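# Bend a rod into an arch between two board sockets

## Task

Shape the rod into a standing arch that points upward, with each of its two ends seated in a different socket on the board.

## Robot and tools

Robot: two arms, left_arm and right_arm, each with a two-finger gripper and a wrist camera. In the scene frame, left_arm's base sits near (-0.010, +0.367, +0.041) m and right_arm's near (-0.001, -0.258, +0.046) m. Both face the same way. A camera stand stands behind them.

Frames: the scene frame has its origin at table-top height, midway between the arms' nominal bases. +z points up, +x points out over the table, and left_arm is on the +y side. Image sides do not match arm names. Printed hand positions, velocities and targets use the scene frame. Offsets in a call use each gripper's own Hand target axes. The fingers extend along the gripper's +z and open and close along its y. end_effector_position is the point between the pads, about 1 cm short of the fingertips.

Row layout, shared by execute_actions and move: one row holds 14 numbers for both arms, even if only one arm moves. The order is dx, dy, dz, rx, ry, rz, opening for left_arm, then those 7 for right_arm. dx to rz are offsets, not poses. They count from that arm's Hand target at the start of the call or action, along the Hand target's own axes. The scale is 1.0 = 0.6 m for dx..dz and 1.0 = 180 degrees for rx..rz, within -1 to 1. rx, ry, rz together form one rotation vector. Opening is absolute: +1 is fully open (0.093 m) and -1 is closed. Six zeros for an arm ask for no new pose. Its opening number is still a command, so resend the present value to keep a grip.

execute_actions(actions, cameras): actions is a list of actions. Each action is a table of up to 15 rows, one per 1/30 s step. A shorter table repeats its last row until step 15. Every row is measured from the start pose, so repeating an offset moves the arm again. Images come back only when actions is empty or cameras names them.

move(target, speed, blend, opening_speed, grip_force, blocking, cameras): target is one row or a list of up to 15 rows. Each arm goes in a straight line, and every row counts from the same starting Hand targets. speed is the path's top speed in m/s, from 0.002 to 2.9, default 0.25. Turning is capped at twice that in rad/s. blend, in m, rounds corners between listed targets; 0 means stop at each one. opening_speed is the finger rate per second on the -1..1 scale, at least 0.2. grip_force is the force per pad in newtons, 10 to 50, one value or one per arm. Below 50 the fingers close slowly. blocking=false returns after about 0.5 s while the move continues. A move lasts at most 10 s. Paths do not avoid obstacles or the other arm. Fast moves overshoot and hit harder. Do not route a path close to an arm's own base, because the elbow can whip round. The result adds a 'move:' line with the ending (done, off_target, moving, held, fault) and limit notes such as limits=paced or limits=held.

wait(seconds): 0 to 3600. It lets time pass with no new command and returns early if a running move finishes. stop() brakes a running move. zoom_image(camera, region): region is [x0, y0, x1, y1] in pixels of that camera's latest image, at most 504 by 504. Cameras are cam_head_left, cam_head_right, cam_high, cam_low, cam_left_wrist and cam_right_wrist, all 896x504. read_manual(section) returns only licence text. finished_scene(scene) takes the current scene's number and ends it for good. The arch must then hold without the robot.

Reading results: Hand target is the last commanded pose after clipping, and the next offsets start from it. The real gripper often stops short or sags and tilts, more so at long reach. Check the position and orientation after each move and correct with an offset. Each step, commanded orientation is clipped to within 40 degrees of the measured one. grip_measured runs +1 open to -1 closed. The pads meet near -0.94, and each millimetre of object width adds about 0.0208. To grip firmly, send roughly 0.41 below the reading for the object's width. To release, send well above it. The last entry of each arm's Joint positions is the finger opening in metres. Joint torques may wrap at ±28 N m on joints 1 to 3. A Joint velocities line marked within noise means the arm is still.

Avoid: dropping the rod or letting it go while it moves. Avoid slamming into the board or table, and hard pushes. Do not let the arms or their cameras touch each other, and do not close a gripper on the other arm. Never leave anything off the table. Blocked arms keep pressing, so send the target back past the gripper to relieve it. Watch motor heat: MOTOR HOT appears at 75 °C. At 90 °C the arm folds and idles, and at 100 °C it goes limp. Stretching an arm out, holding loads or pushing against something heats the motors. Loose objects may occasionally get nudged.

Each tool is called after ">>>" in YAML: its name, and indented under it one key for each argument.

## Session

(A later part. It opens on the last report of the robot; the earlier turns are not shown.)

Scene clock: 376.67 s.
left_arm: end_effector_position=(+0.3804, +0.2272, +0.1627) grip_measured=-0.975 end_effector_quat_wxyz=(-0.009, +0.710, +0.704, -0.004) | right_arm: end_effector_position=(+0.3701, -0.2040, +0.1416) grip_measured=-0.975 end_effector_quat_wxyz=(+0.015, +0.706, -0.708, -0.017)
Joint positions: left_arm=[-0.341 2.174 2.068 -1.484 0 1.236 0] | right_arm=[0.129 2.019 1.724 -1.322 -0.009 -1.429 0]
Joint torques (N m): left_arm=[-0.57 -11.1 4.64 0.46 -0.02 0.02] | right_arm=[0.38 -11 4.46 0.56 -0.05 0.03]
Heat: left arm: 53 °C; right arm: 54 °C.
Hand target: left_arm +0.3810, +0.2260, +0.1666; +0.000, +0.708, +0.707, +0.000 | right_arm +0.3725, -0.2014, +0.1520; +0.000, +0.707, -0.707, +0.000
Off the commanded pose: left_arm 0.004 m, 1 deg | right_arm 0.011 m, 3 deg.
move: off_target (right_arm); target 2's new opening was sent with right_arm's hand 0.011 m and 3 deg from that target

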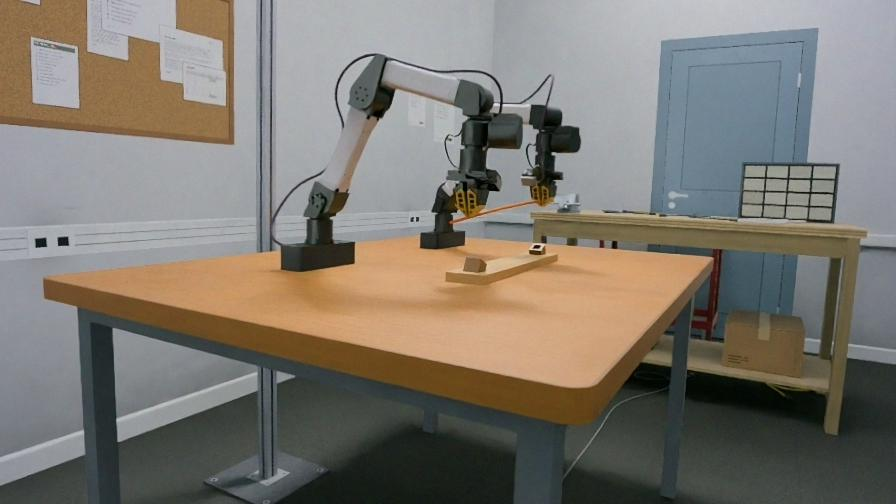

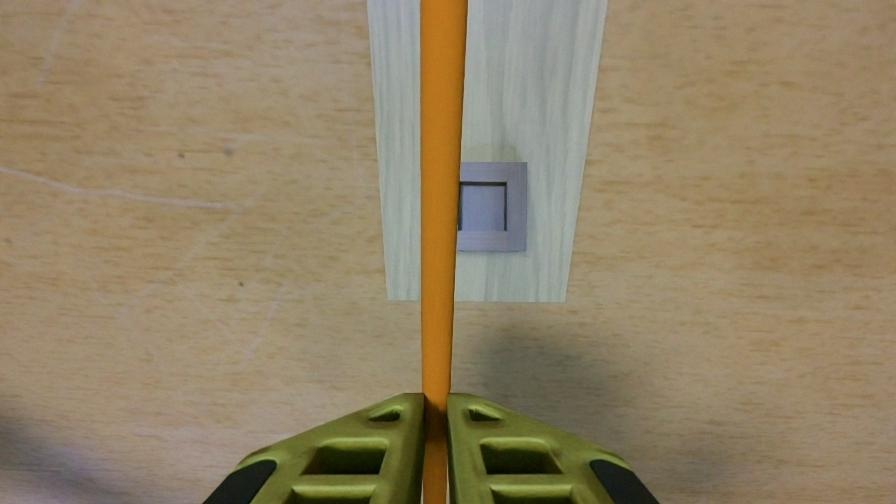

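>>> move:
  target:
    - [0,0,0,0,0,0,-1,0,0,0,0,0,0,-0.4]
    - [0,0,0,0,0,0,-1,0,0,0.02,0,0,0,-0.4]
    - [0,0,0,0,0,0,-1,0,0,0.02,0,0,0,-1]
  speed: 0.1
  opening_speed: 1.5
  cameras: ["cam_low","cam_right_wrist"]

>>> zoom_image:
  camera: "cam_right_wrist"
  region: [340, 340, 530, 504]

Scene clock: 384.20 s.
left_arm: end_effector_position=(+0.3804, +0.2272, +0.1627) grip_measured=-0.975 end_effector_quat_wxyz=(-0.009, +0.710, +0.704, -0.004) | right_arm: end_effector_position=(+0.3701, -0.2041, +0.1318) grip_measured=-0.973 end_effector_quat_wxyz=(+0.013, +0.706, -0.708, -0.015)
Joint positions: left_arm=[-0.341 2.174 2.068 -1.484 0 1.236 0] | right_arm=[0.129 2.016 1.681 -1.275 -0.008 -1.428 0]
Joint torques (N m): left_arm=[-0.58 -11.1 4.63 0.47 -0.02 0.01] | right_arm=[0.39 -10.56 4.44 0.58 -0.05 0.02]
Heat: left arm: 54 °C; right arm: 53 °C.
Hand target: left_arm +0.3810, +0.2260, +0.1666; +0.000, +0.708, +0.707, +0.000 | right_arm +0.3725, -0.2015, +0.1401; +0.000, +0.707, -0.707, +0.000
Off the commanded pose: left_arm 0.004 m, 1 deg | right_arm 0.009 m, 2 deg.
move: done

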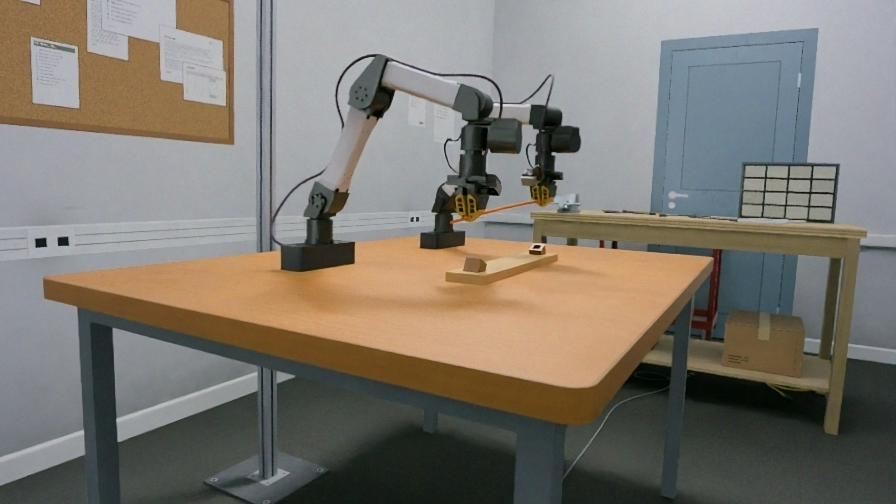

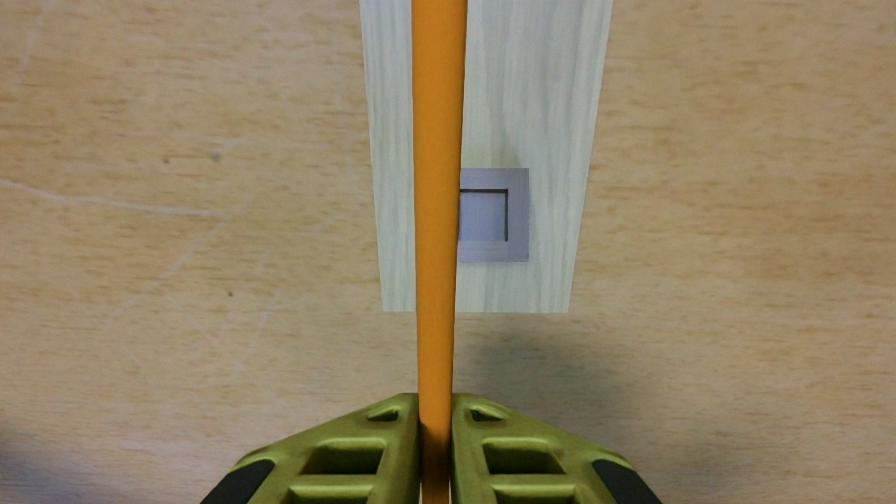

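Scaled by 2.653 from the camera's image (finer frame: 1280x720).

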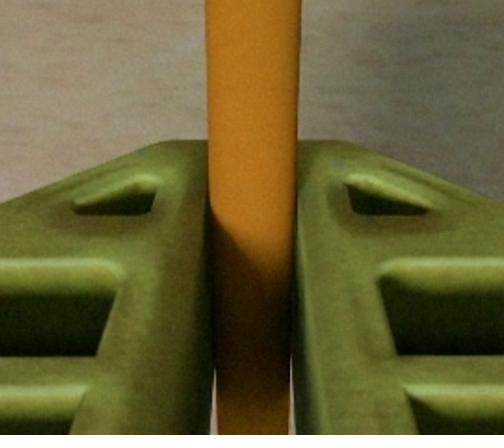

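>>> move:
  target:
    - [-0.0185,0,-0.0307,0,-0.1667,0,-1,-0.0175,-0.0192,-0.0748,0,-0.1667,0,-1]
    - [-0.1192,-0.0058,0.0567,0,-0.35,0,-1,-0.1017,-0.0183,0.0102,0,-0.35,0,-1]
  speed: 0.15
  blend: [0.02,0]
  cameras: ["cam_low","cam_left_wrist","cam_right_wrist","cam_high"]

>>> zoom_image:
  camera: "cam_low"
  region: [420, 150, 620, 300]

>>> zoom_image:
  camera: "cam_high"
  region: [370, 150, 650, 350]

Scene clock: 401.43 s.
left_arm: end_effector_position=(+0.3810, +0.1697, +0.1194) grip_measured=-0.975 end_effector_quat_wxyz=(+0.344, +0.604, +0.629, -0.347) | right_arm: end_effector_position=(+0.3839, -0.1546, +0.1259) grip_measured=-0.973 end_effector_quat_wxyz=(-0.340, +0.614, -0.623, -0.345)
Joint positions: left_arm=[-0.135 2.069 1.393 -0.65 1.001 1.26 0] | right_arm=[-0.113 2.149 1.534 -1.117 -1.003 -1.747 0]
Joint torques (N m): left_arm=[-2.33 -9.89 4.75 1.16 1.14 0.01] | right_arm=[0.9 -8.38 3.89 0.26 -1.57 -0.17]
Motor temperatures (°C): left_arm=[30 56 43 30 28 29 31] | right_arm=[28 54 43 33 31 31 30]
Heat: left arm: 56 °C; right arm: 54 °C.
Hand target: left_arm +0.3775, +0.1545, +0.1326; +0.369, +0.604, +0.602, -0.369 | right_arm +0.3834, -0.1404, +0.1339; -0.369, +0.603, -0.603, -0.369
Off the commanded pose: left_arm 0.020 m, 5 deg | right_arm 0.016 m, 5 deg.
move: off_target (left_arm, right_arm)
Images, in order (width x height): cam_high 896x504, cam_low 896x504, cam_left_wrist 896x504, cam_right_wrist 896x504.

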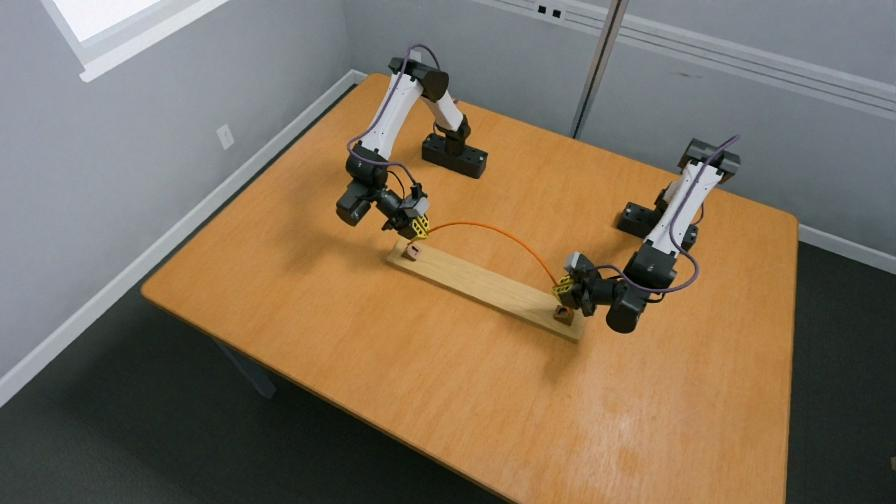

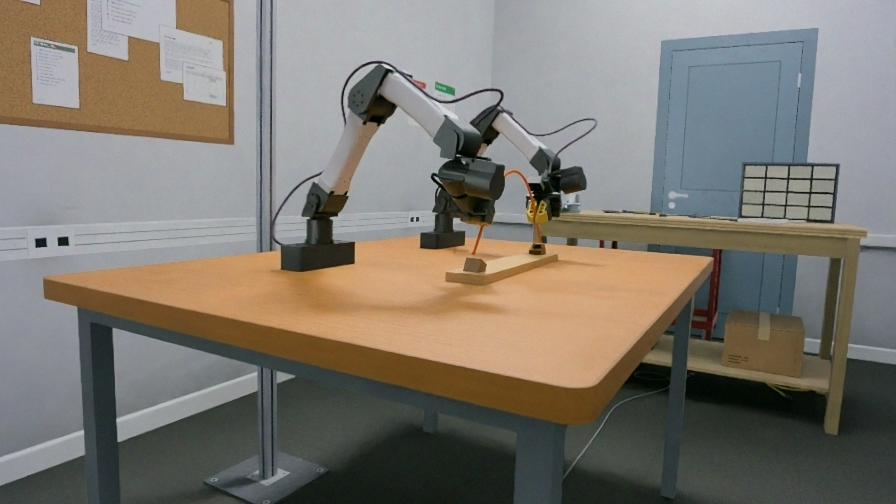

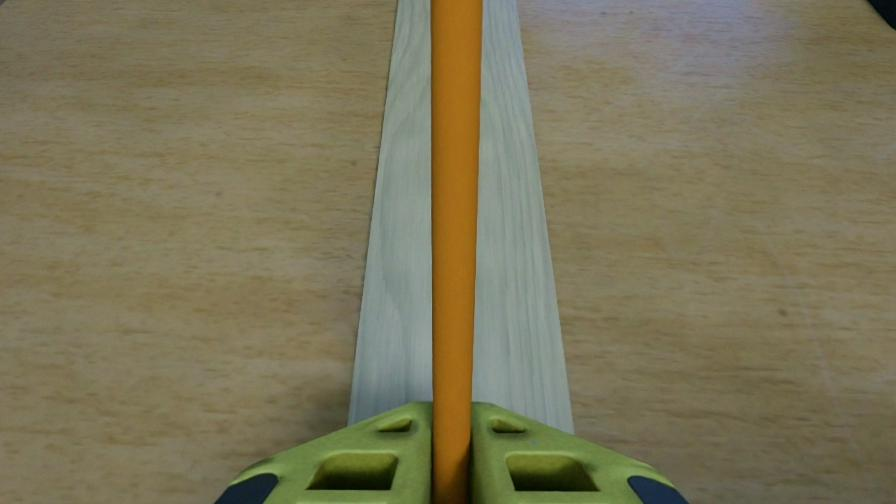

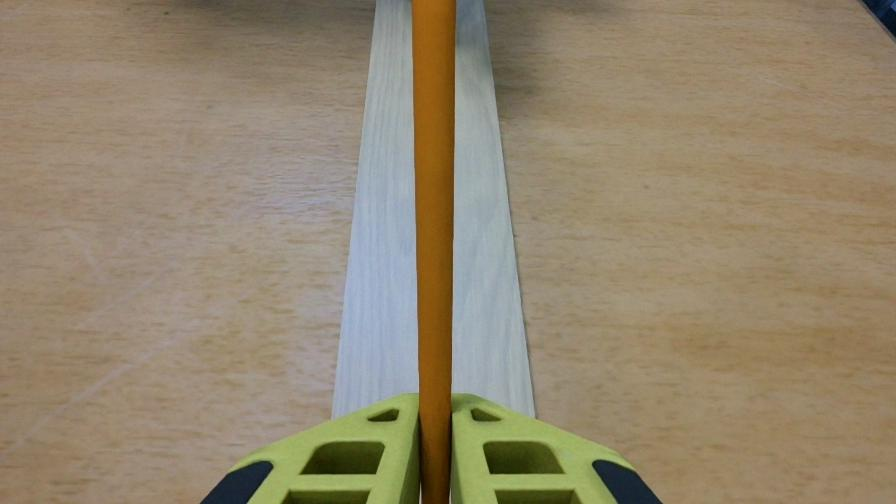

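Scaled by 2.520 from the camera's image (finer frame: 1280x720).

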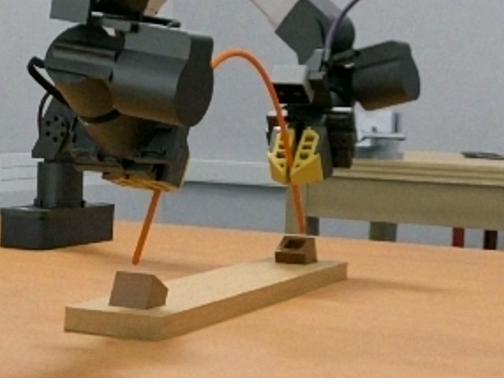

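Scaled by 1.800 from the camera's image (finer frame: 1280x720).

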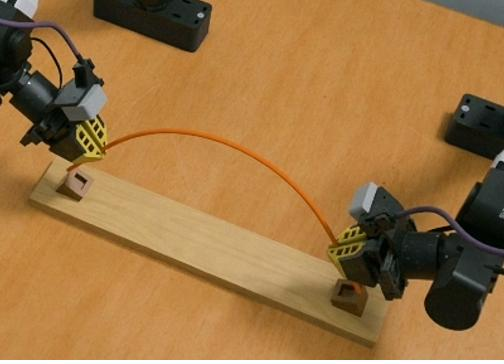

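>>> execute_actions:
  actions: []
  cameras: ["cam_low","cam_head_left","cam_head_right","cam_high"]

>>> zoom_image:
  camera: "cam_low"
  region: [440, 200, 570, 300]

>>> zoom_image:
  camera: "cam_high"
  region: [530, 260, 620, 350]

>>> zoom_image:
  camera: "cam_high"
  region: [370, 200, 460, 290]

>>> zoom_image:
  camera: "cam_head_left"
  region: [400, 200, 610, 300]

>>> zoom_image:
  camera: "cam_head_right"
  region: [400, 200, 630, 300]

Scene clock: 416.03 s.
left_arm: end_effector_position=(+0.3810, +0.1697, +0.1194) grip_measured=-0.975 end_effector_quat_wxyz=(+0.344, +0.604, +0.629, -0.346) | right_arm: end_effector_position=(+0.3839, -0.1545, +0.1259) grip_measured=-0.973 end_effector_quat_wxyz=(-0.340, +0.614, -0.623, -0.345)
Joint positions: left_arm=[-0.135 2.069 1.393 -0.65 1.001 1.259 0] | right_arm=[-0.113 2.149 1.534 -1.117 -1.003 -1.747 0]
Joint velocities: within noise
Joint torques (N m): left_arm=[-2.33 -9.89 4.77 1.16 1.13 0.02] | right_arm=[0.88 -8.35 3.88 0.25 -1.56 -0.17]
Motor temperatures (°C): left_arm=[30 58 42 30 29 29 31] | right_arm=[28 51 42 32 32 31 30]
Heat: left arm: 58 °C; right arm: 51 °C.
Hand target: left_arm +0.3775, +0.1545, +0.1326; +0.369, +0.604, +0.602, -0.369 | right_arm +0.3834, -0.1404, +0.1339; -0.369, +0.603, -0.603, -0.369
Tool commands: left_gripper/opening=-1.0 right_gripper/opening=-1.0
Off the commanded pose: left_arm 0.020 m, 5 deg | right_arm 0.016 m, 5 deg.
Images, in order (width x height): cam_head_left 896x504, cam_head_right 896x504, cam_high 896x504, cam_low 896x504.

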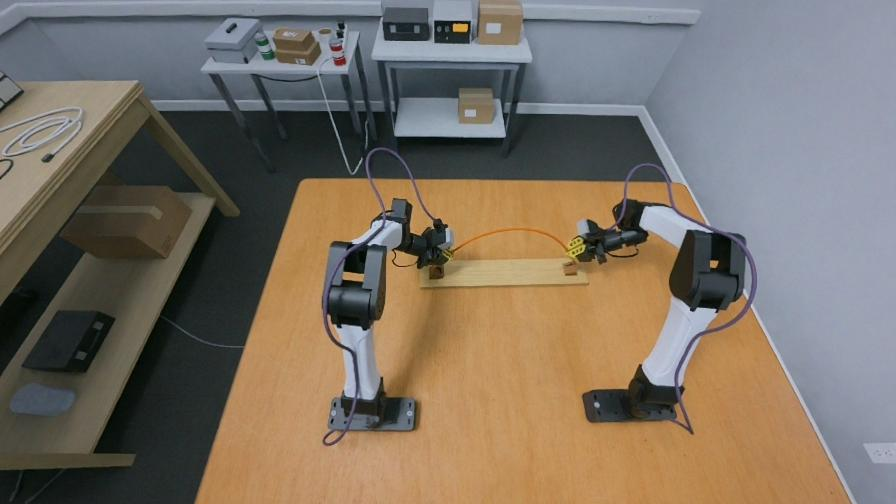

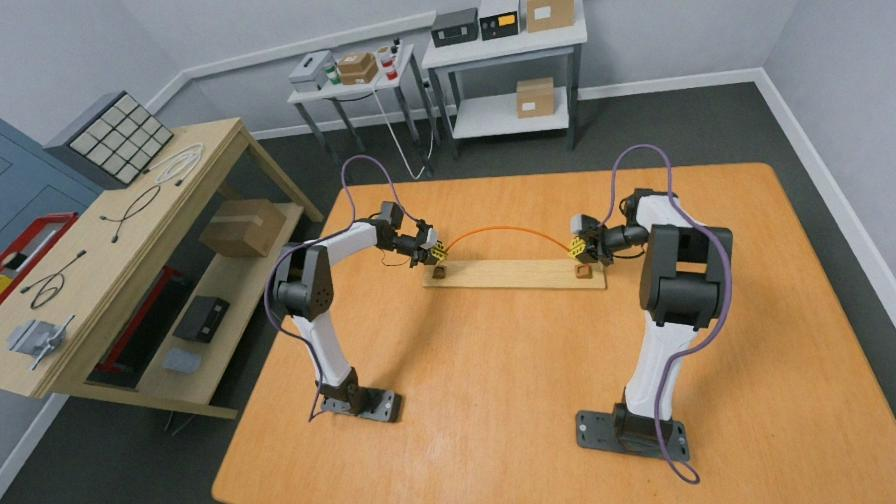

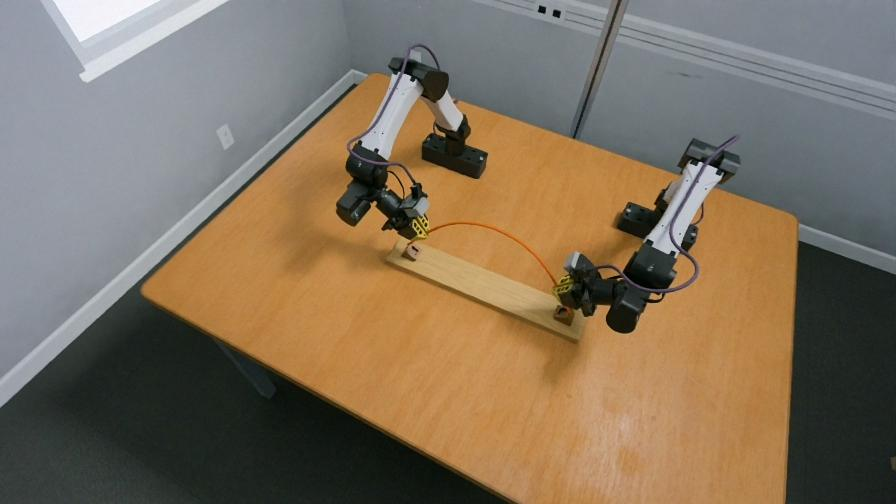

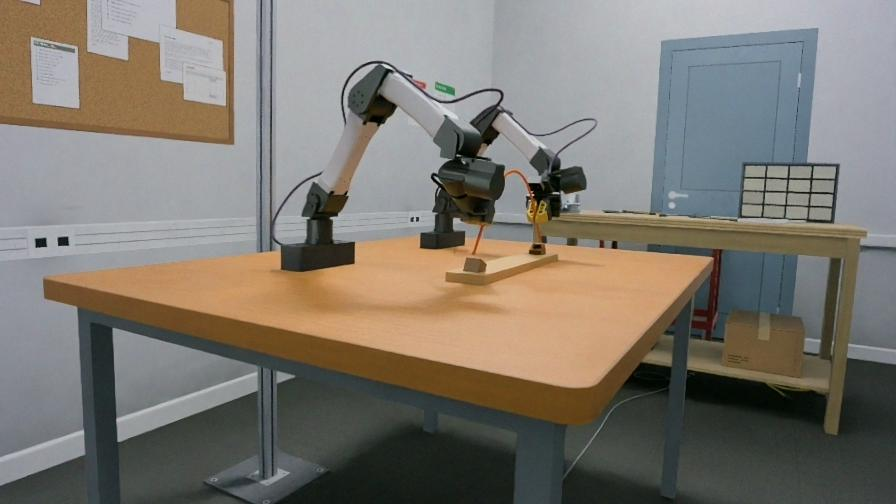

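Scaled by 3.877 from the camera's image (finer frame: 1280x720).

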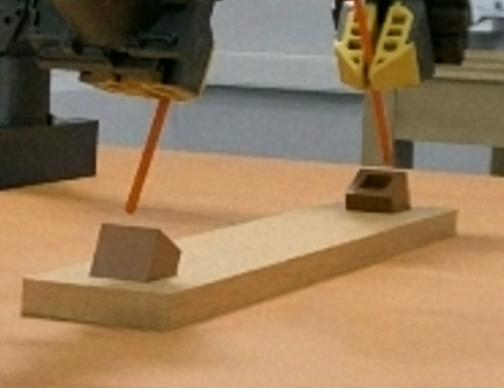

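Scaled by 5.600 from the camera's image (finer frame: 1280x720).

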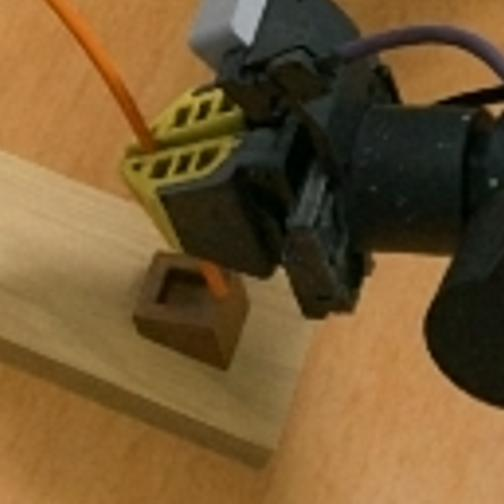

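Scaled by 5.600 from the camera's image (finer frame: 1280x720).

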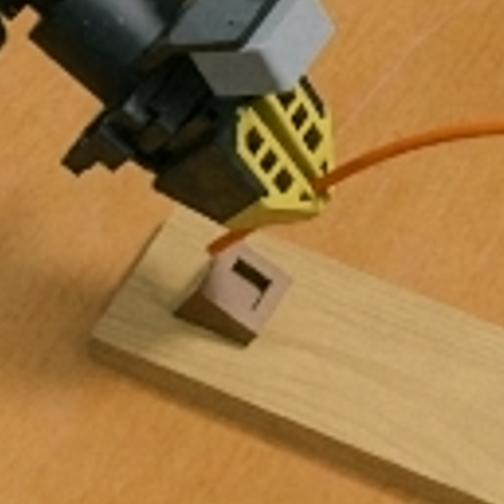

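Scaled by 2.400 from the camera's image (finer frame: 1280x720).

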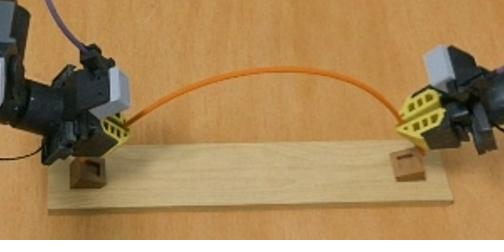

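Scaled by 2.191 from the camera's image (finer frame: 1280x720).

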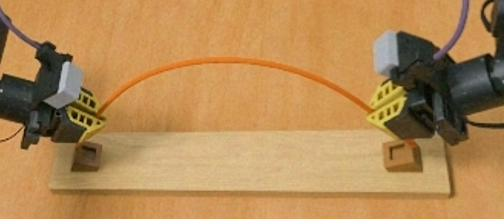

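>>> move:
  target: [-0.0144,-0.0067,0.0282,0,0,0,-1,-0.0151,0.0057,0.0297,0,0,0,-1]
  speed: 0.1
  cameras: ["cam_low","cam_head_left","cam_head_right","cam_high"]

>>> zoom_image:
  camera: "cam_low"
  region: [440, 200, 570, 300]

>>> zoom_image:
  camera: "cam_high"
  region: [530, 260, 620, 350]

>>> zoom_image:
  camera: "cam_high"
  region: [370, 200, 460, 290]

>>> zoom_image:
  camera: "cam_head_right"
  region: [400, 220, 630, 300]

Scene clock: 445.37 s.
left_arm: end_effector_position=(+0.3780, +0.1551, +0.1123) grip_measured=-0.975 end_effector_quat_wxyz=(+0.341, +0.593, +0.637, -0.355) | right_arm: end_effector_position=(+0.3830, -0.1460, +0.1124) grip_measured=-0.973 end_effector_quat_wxyz=(-0.340, +0.603, -0.632, -0.349)
Joint positions: left_arm=[-0.171 2.069 1.351 -0.55 1.001 1.161 0] | right_arm=[-0.093 2.149 1.473 -1.013 -1.014 -1.672 0]
Joint torques (N m): left_arm=[-3.63 -11.49 4.85 1.33 0.98 0.03] | right_arm=[3.41 -11.15 3.85 0.34 -1.54 0.02]
Motor temperatures (°C): left_arm=[30 59 41 30 30 29 32] | right_arm=[28 48 42 32 34 31 31]
Heat: left arm: 59 °C; right arm: 48 °C.
Hand target: left_arm +0.3735, +0.1355, +0.1326; +0.369, +0.604, +0.602, -0.369 | right_arm +0.3800, -0.1205, +0.1339; -0.369, +0.603, -0.603, -0.369
Off the commanded pose: left_arm 0.029 m, 5 deg | right_arm 0.034 m, 5 deg.
move: off_target (left_arm, right_arm)
Images, in order (width x height): cam_head_left 896x504, cam_head_right 896x504, cam_high 896x504, cam_low 896x504.

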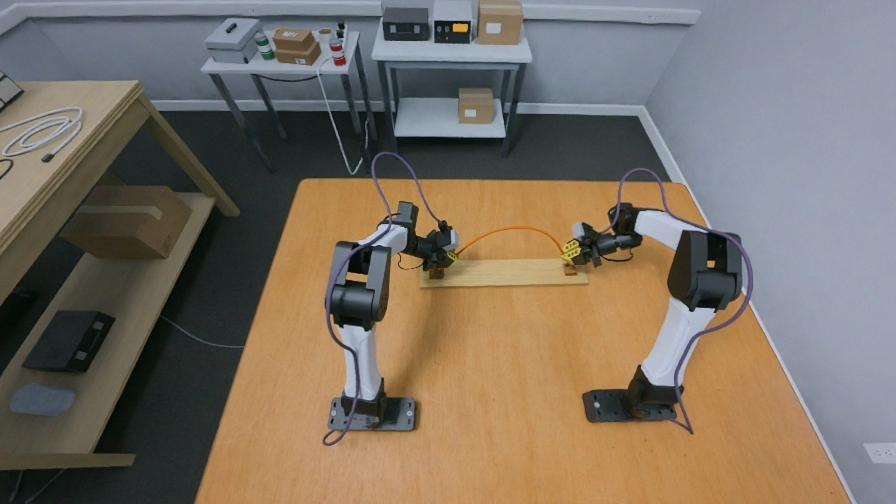

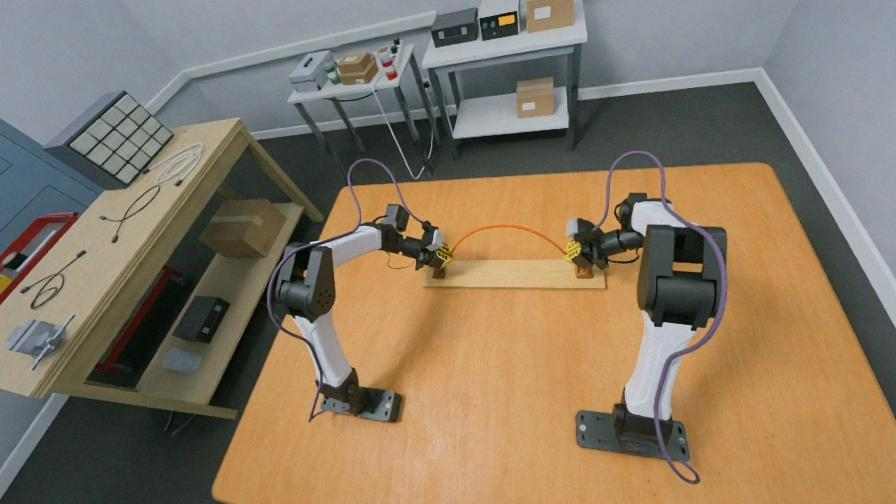

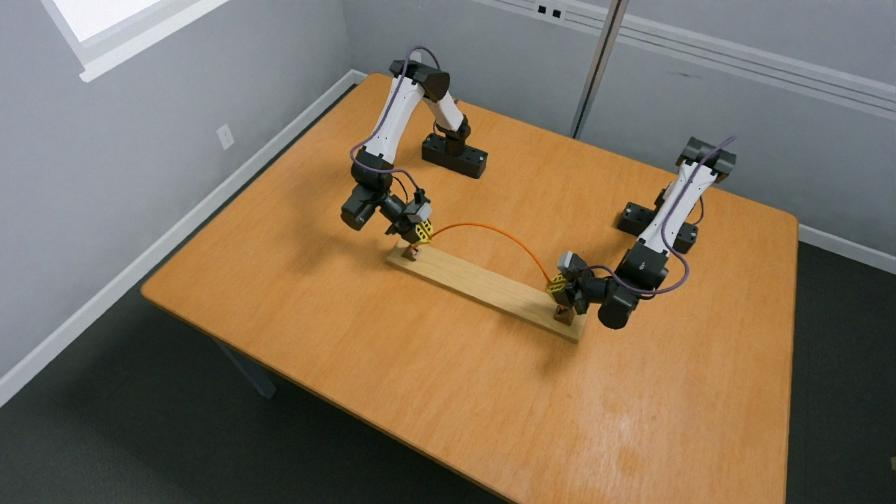

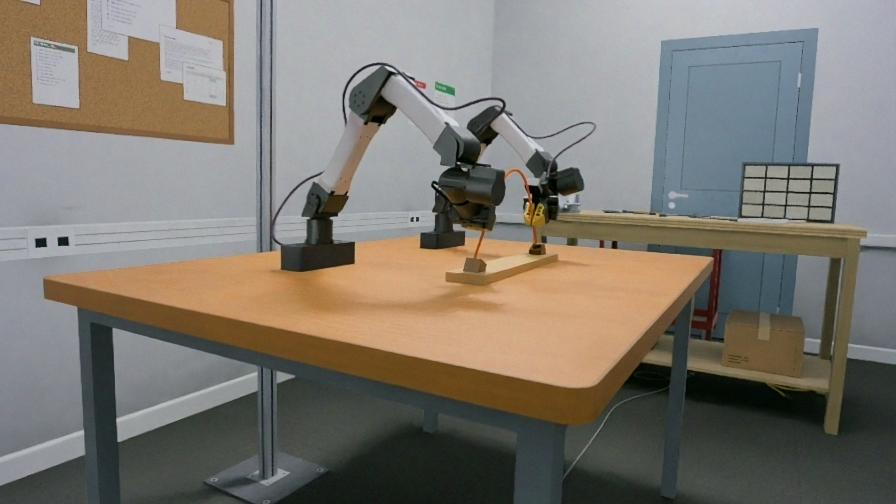

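Scaled by 3.877 from the camera's image (finer frame: 1280x720).

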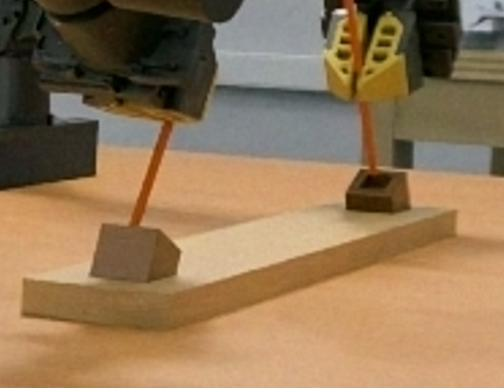

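Scaled by 5.600 from the camera's image (finer frame: 1280x720).

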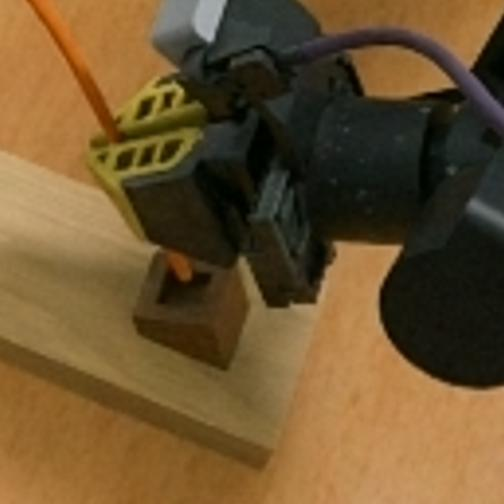

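Scaled by 5.600 from the camera's image (finer frame: 1280x720).

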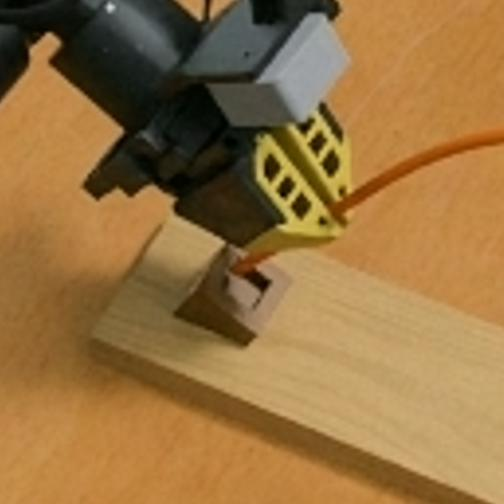

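Scaled by 2.191 from the camera's image (finer frame: 1280x720).

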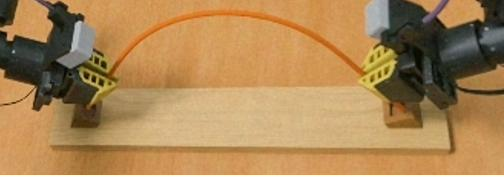

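>>> move:
  target:
    - [0,0,0,0,0,0,-1,-0.0038,0,0.0074,0,0,0,-1]
    - [0.0417,0,0,0,0,0,-1,0.0378,0,0.0074,0,0,0,-1]
  speed: 0.06
  cameras: ["cam_low","cam_head_left","cam_head_right","cam_high"]

>>> zoom_image:
  camera: "cam_low"
  region: [440, 200, 570, 300]

>>> zoom_image:
  camera: "cam_high"
  region: [530, 260, 620, 350]

>>> zoom_image:
  camera: "cam_high"
  region: [370, 200, 460, 290]

Scene clock: 456.87 s.
left_arm: end_effector_position=(+0.3776, +0.1629, +0.1023) grip_measured=-0.975 end_effector_quat_wxyz=(+0.346, +0.593, +0.637, -0.350) | right_arm: end_effector_position=(+0.3827, -0.1436, +0.1052) grip_measured=-0.973 end_effector_quat_wxyz=(-0.345, +0.608, -0.627, -0.344)
Joint positions: left_arm=[-0.153 2.076 1.317 -0.517 1.001 1.183 0] | right_arm=[-0.087 2.149 1.443 -0.959 -1.015 -1.669 0]
Joint torques (N m): left_arm=[-2.67 -8.81 4.79 1.29 1.05 0.28] | right_arm=[1.62 -8.09 3.86 0.43 -1.5 -0.21]
Motor temperatures (°C): left_arm=[30 61 42 31 30 29 32] | right_arm=[28 49 41 32 34 31 31]
Heat: left arm: 61 °C; right arm: 49 °C.
Hand target: left_arm +0.3735, +0.1469, +0.1103; +0.369, +0.604, +0.602, -0.369 | right_arm +0.3801, -0.1269, +0.1117; -0.369, +0.603, -0.603, -0.369
Off the commanded pose: left_arm 0.018 m, 5 deg | right_arm 0.018 m, 5 deg.
move: off_target (left_arm, right_arm)
Images, in order (width x height): cam_head_left 896x504, cam_head_right 896x504, cam_high 896x504, cam_low 896x504.

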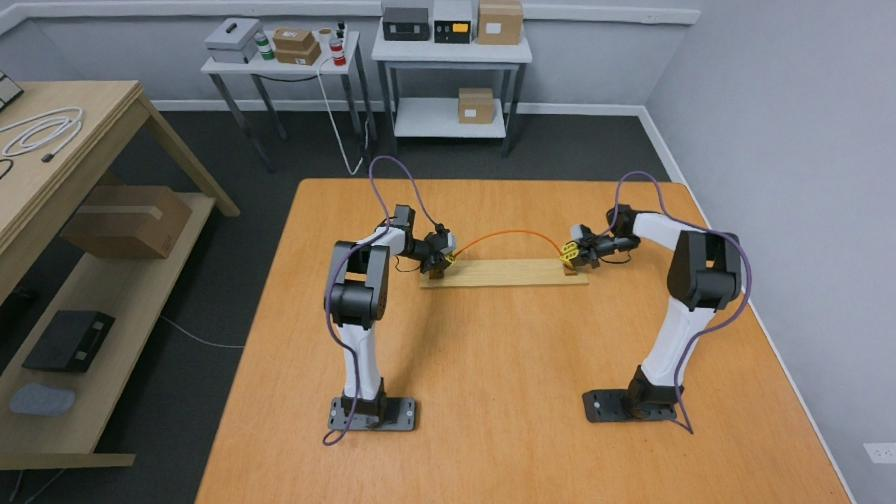

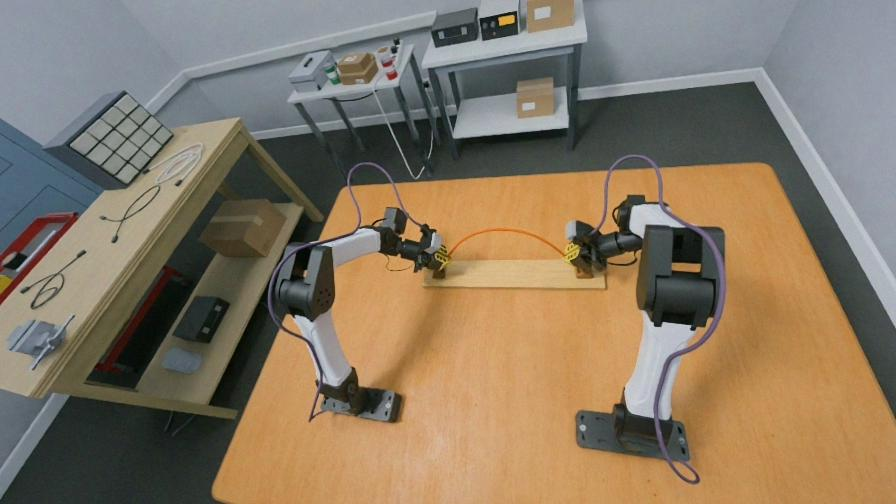

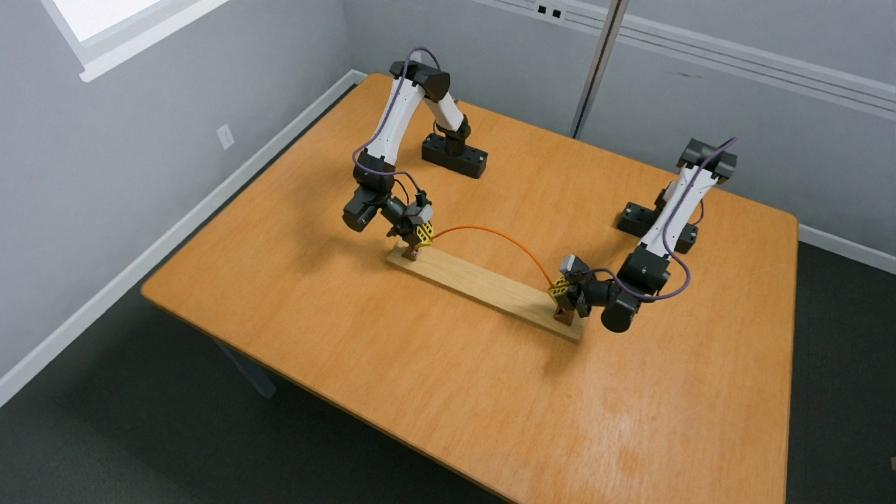

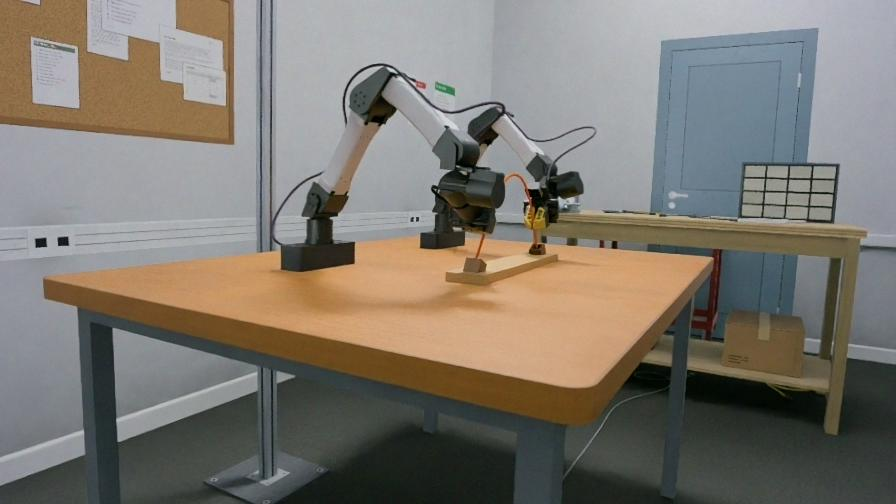

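Scaled by 3.877 from the camera's image (finer frame: 1280x720).

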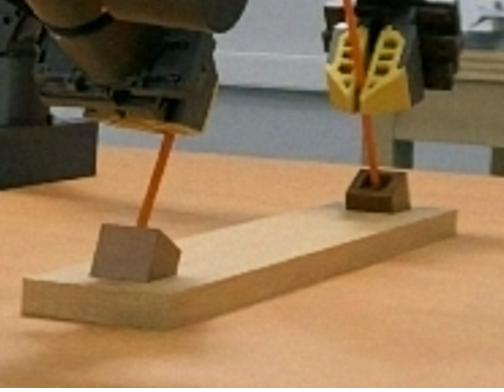

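Scaled by 5.600 from the camera's image (finer frame: 1280x720).

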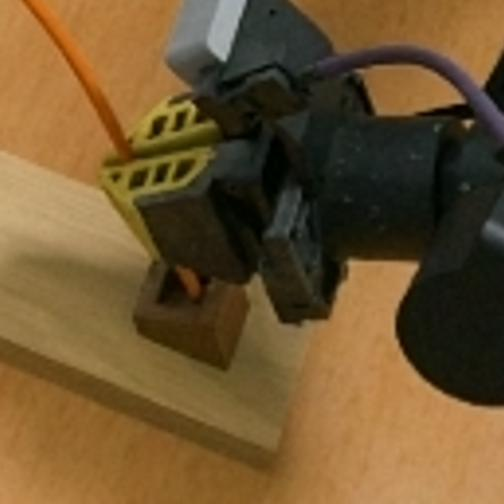

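Scaled by 5.600 from the camera's image (finer frame: 1280x720).

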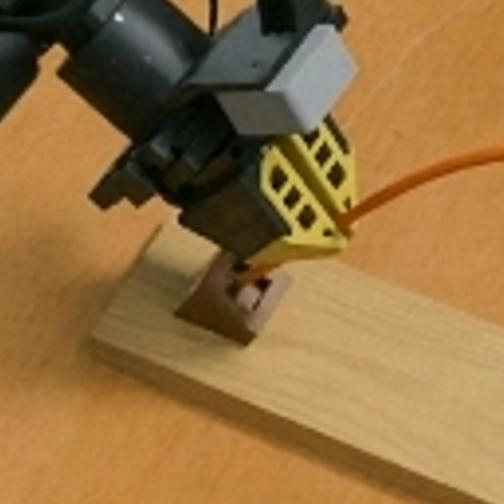

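>>> move:
  target: [0.0333,0,0,0,0,0,-1,0.0333,0,0,0,0,0,-1]
  speed: 0.06
  cameras: ["cam_low","cam_high"]

>>> zoom_image:
  camera: "cam_low"
  region: [440, 200, 570, 300]

>>> zoom_image:
  camera: "cam_high"
  region: [530, 260, 620, 350]

>>> zoom_image:
  camera: "cam_high"
  region: [370, 200, 460, 290]

Scene clock: 468.37 s.
left_arm: end_effector_position=(+0.3783, +0.1644, +0.0987) grip_measured=-0.975 end_effector_quat_wxyz=(+0.363, +0.594, +0.620, -0.361) | right_arm: end_effector_position=(+0.3840, -0.1441, +0.1019) grip_measured=-0.973 end_effector_quat_wxyz=(-0.365, +0.603, -0.614, -0.356)
Joint positions: left_arm=[-0.138 2.099 1.307 -0.487 1.051 1.218 0] | right_arm=[-0.1 2.179 1.443 -0.957 -1.066 -1.713 0]
Joint torques (N m): left_arm=[-1.95 -7.65 4.04 1.2 0.68 0.3] | right_arm=[0.8 -6.93 3.26 0.43 -0.98 -0.24]
Motor temperatures (°C): left_arm=[30 58 42 31 30 29 32] | right_arm=[28 49 41 32 34 31 31]
Heat: left arm: 58 °C; right arm: 49 °C.
Hand target: left_arm +0.3735, +0.1559, +0.0925; +0.369, +0.604, +0.602, -0.369 | right_arm +0.3800, -0.1358, +0.0939; -0.369, +0.603, -0.603, -0.369
Off the commanded pose: left_arm 0.011 m, 3 deg | right_arm 0.012 m, 2 deg.
move: off_target (left_arm, right_arm)
Images, in order (width x height): cam_high 896x504, cam_low 896x504.

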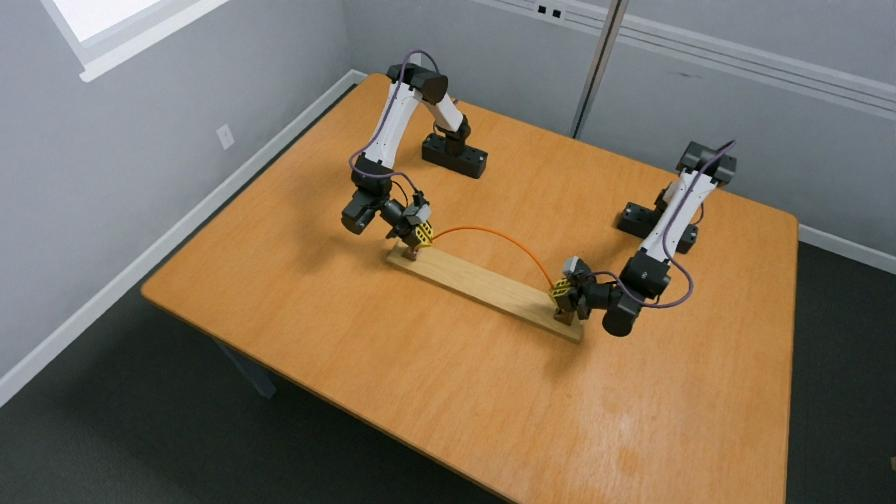

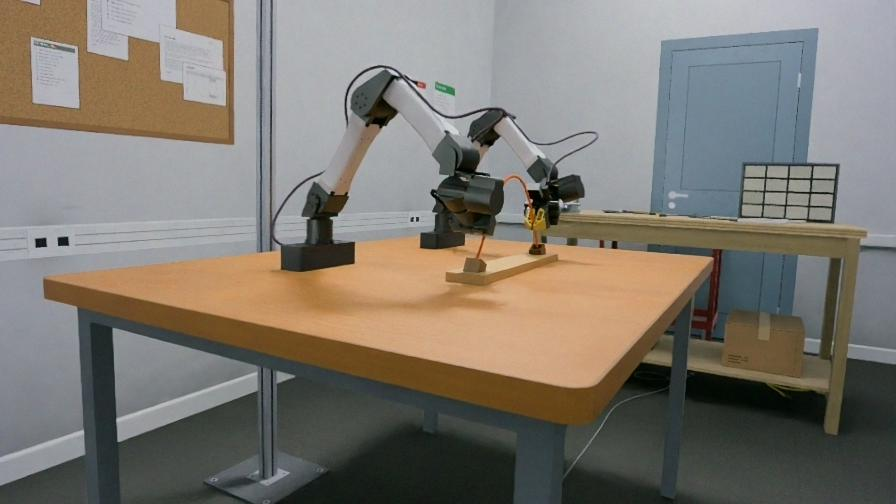

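Scaled by 3.877 from the camera's image (finer frame: 1280x720).

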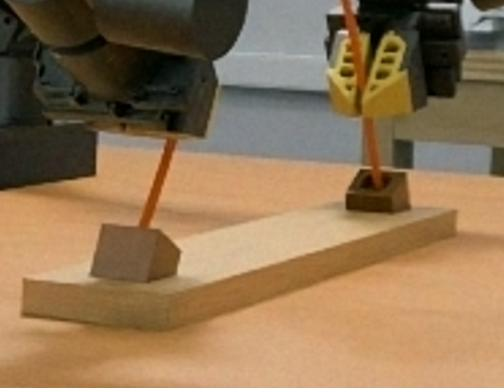

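Scaled by 5.600 from the camera's image (finer frame: 1280x720).

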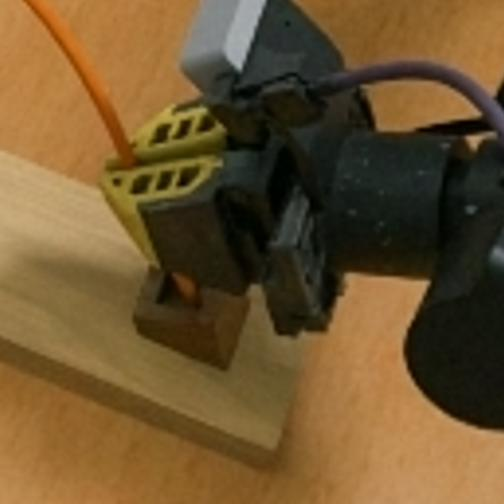

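Scaled by 5.600 from the camera's image (finer frame: 1280x720).

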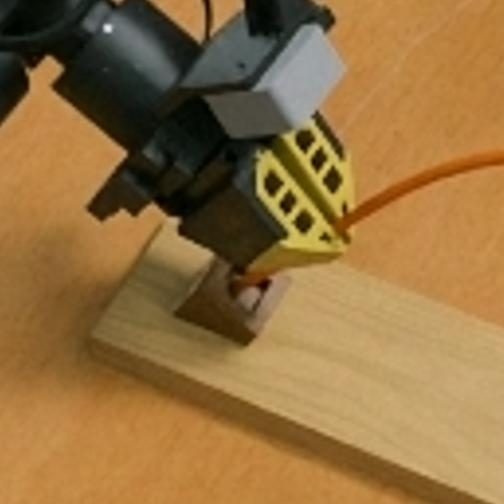

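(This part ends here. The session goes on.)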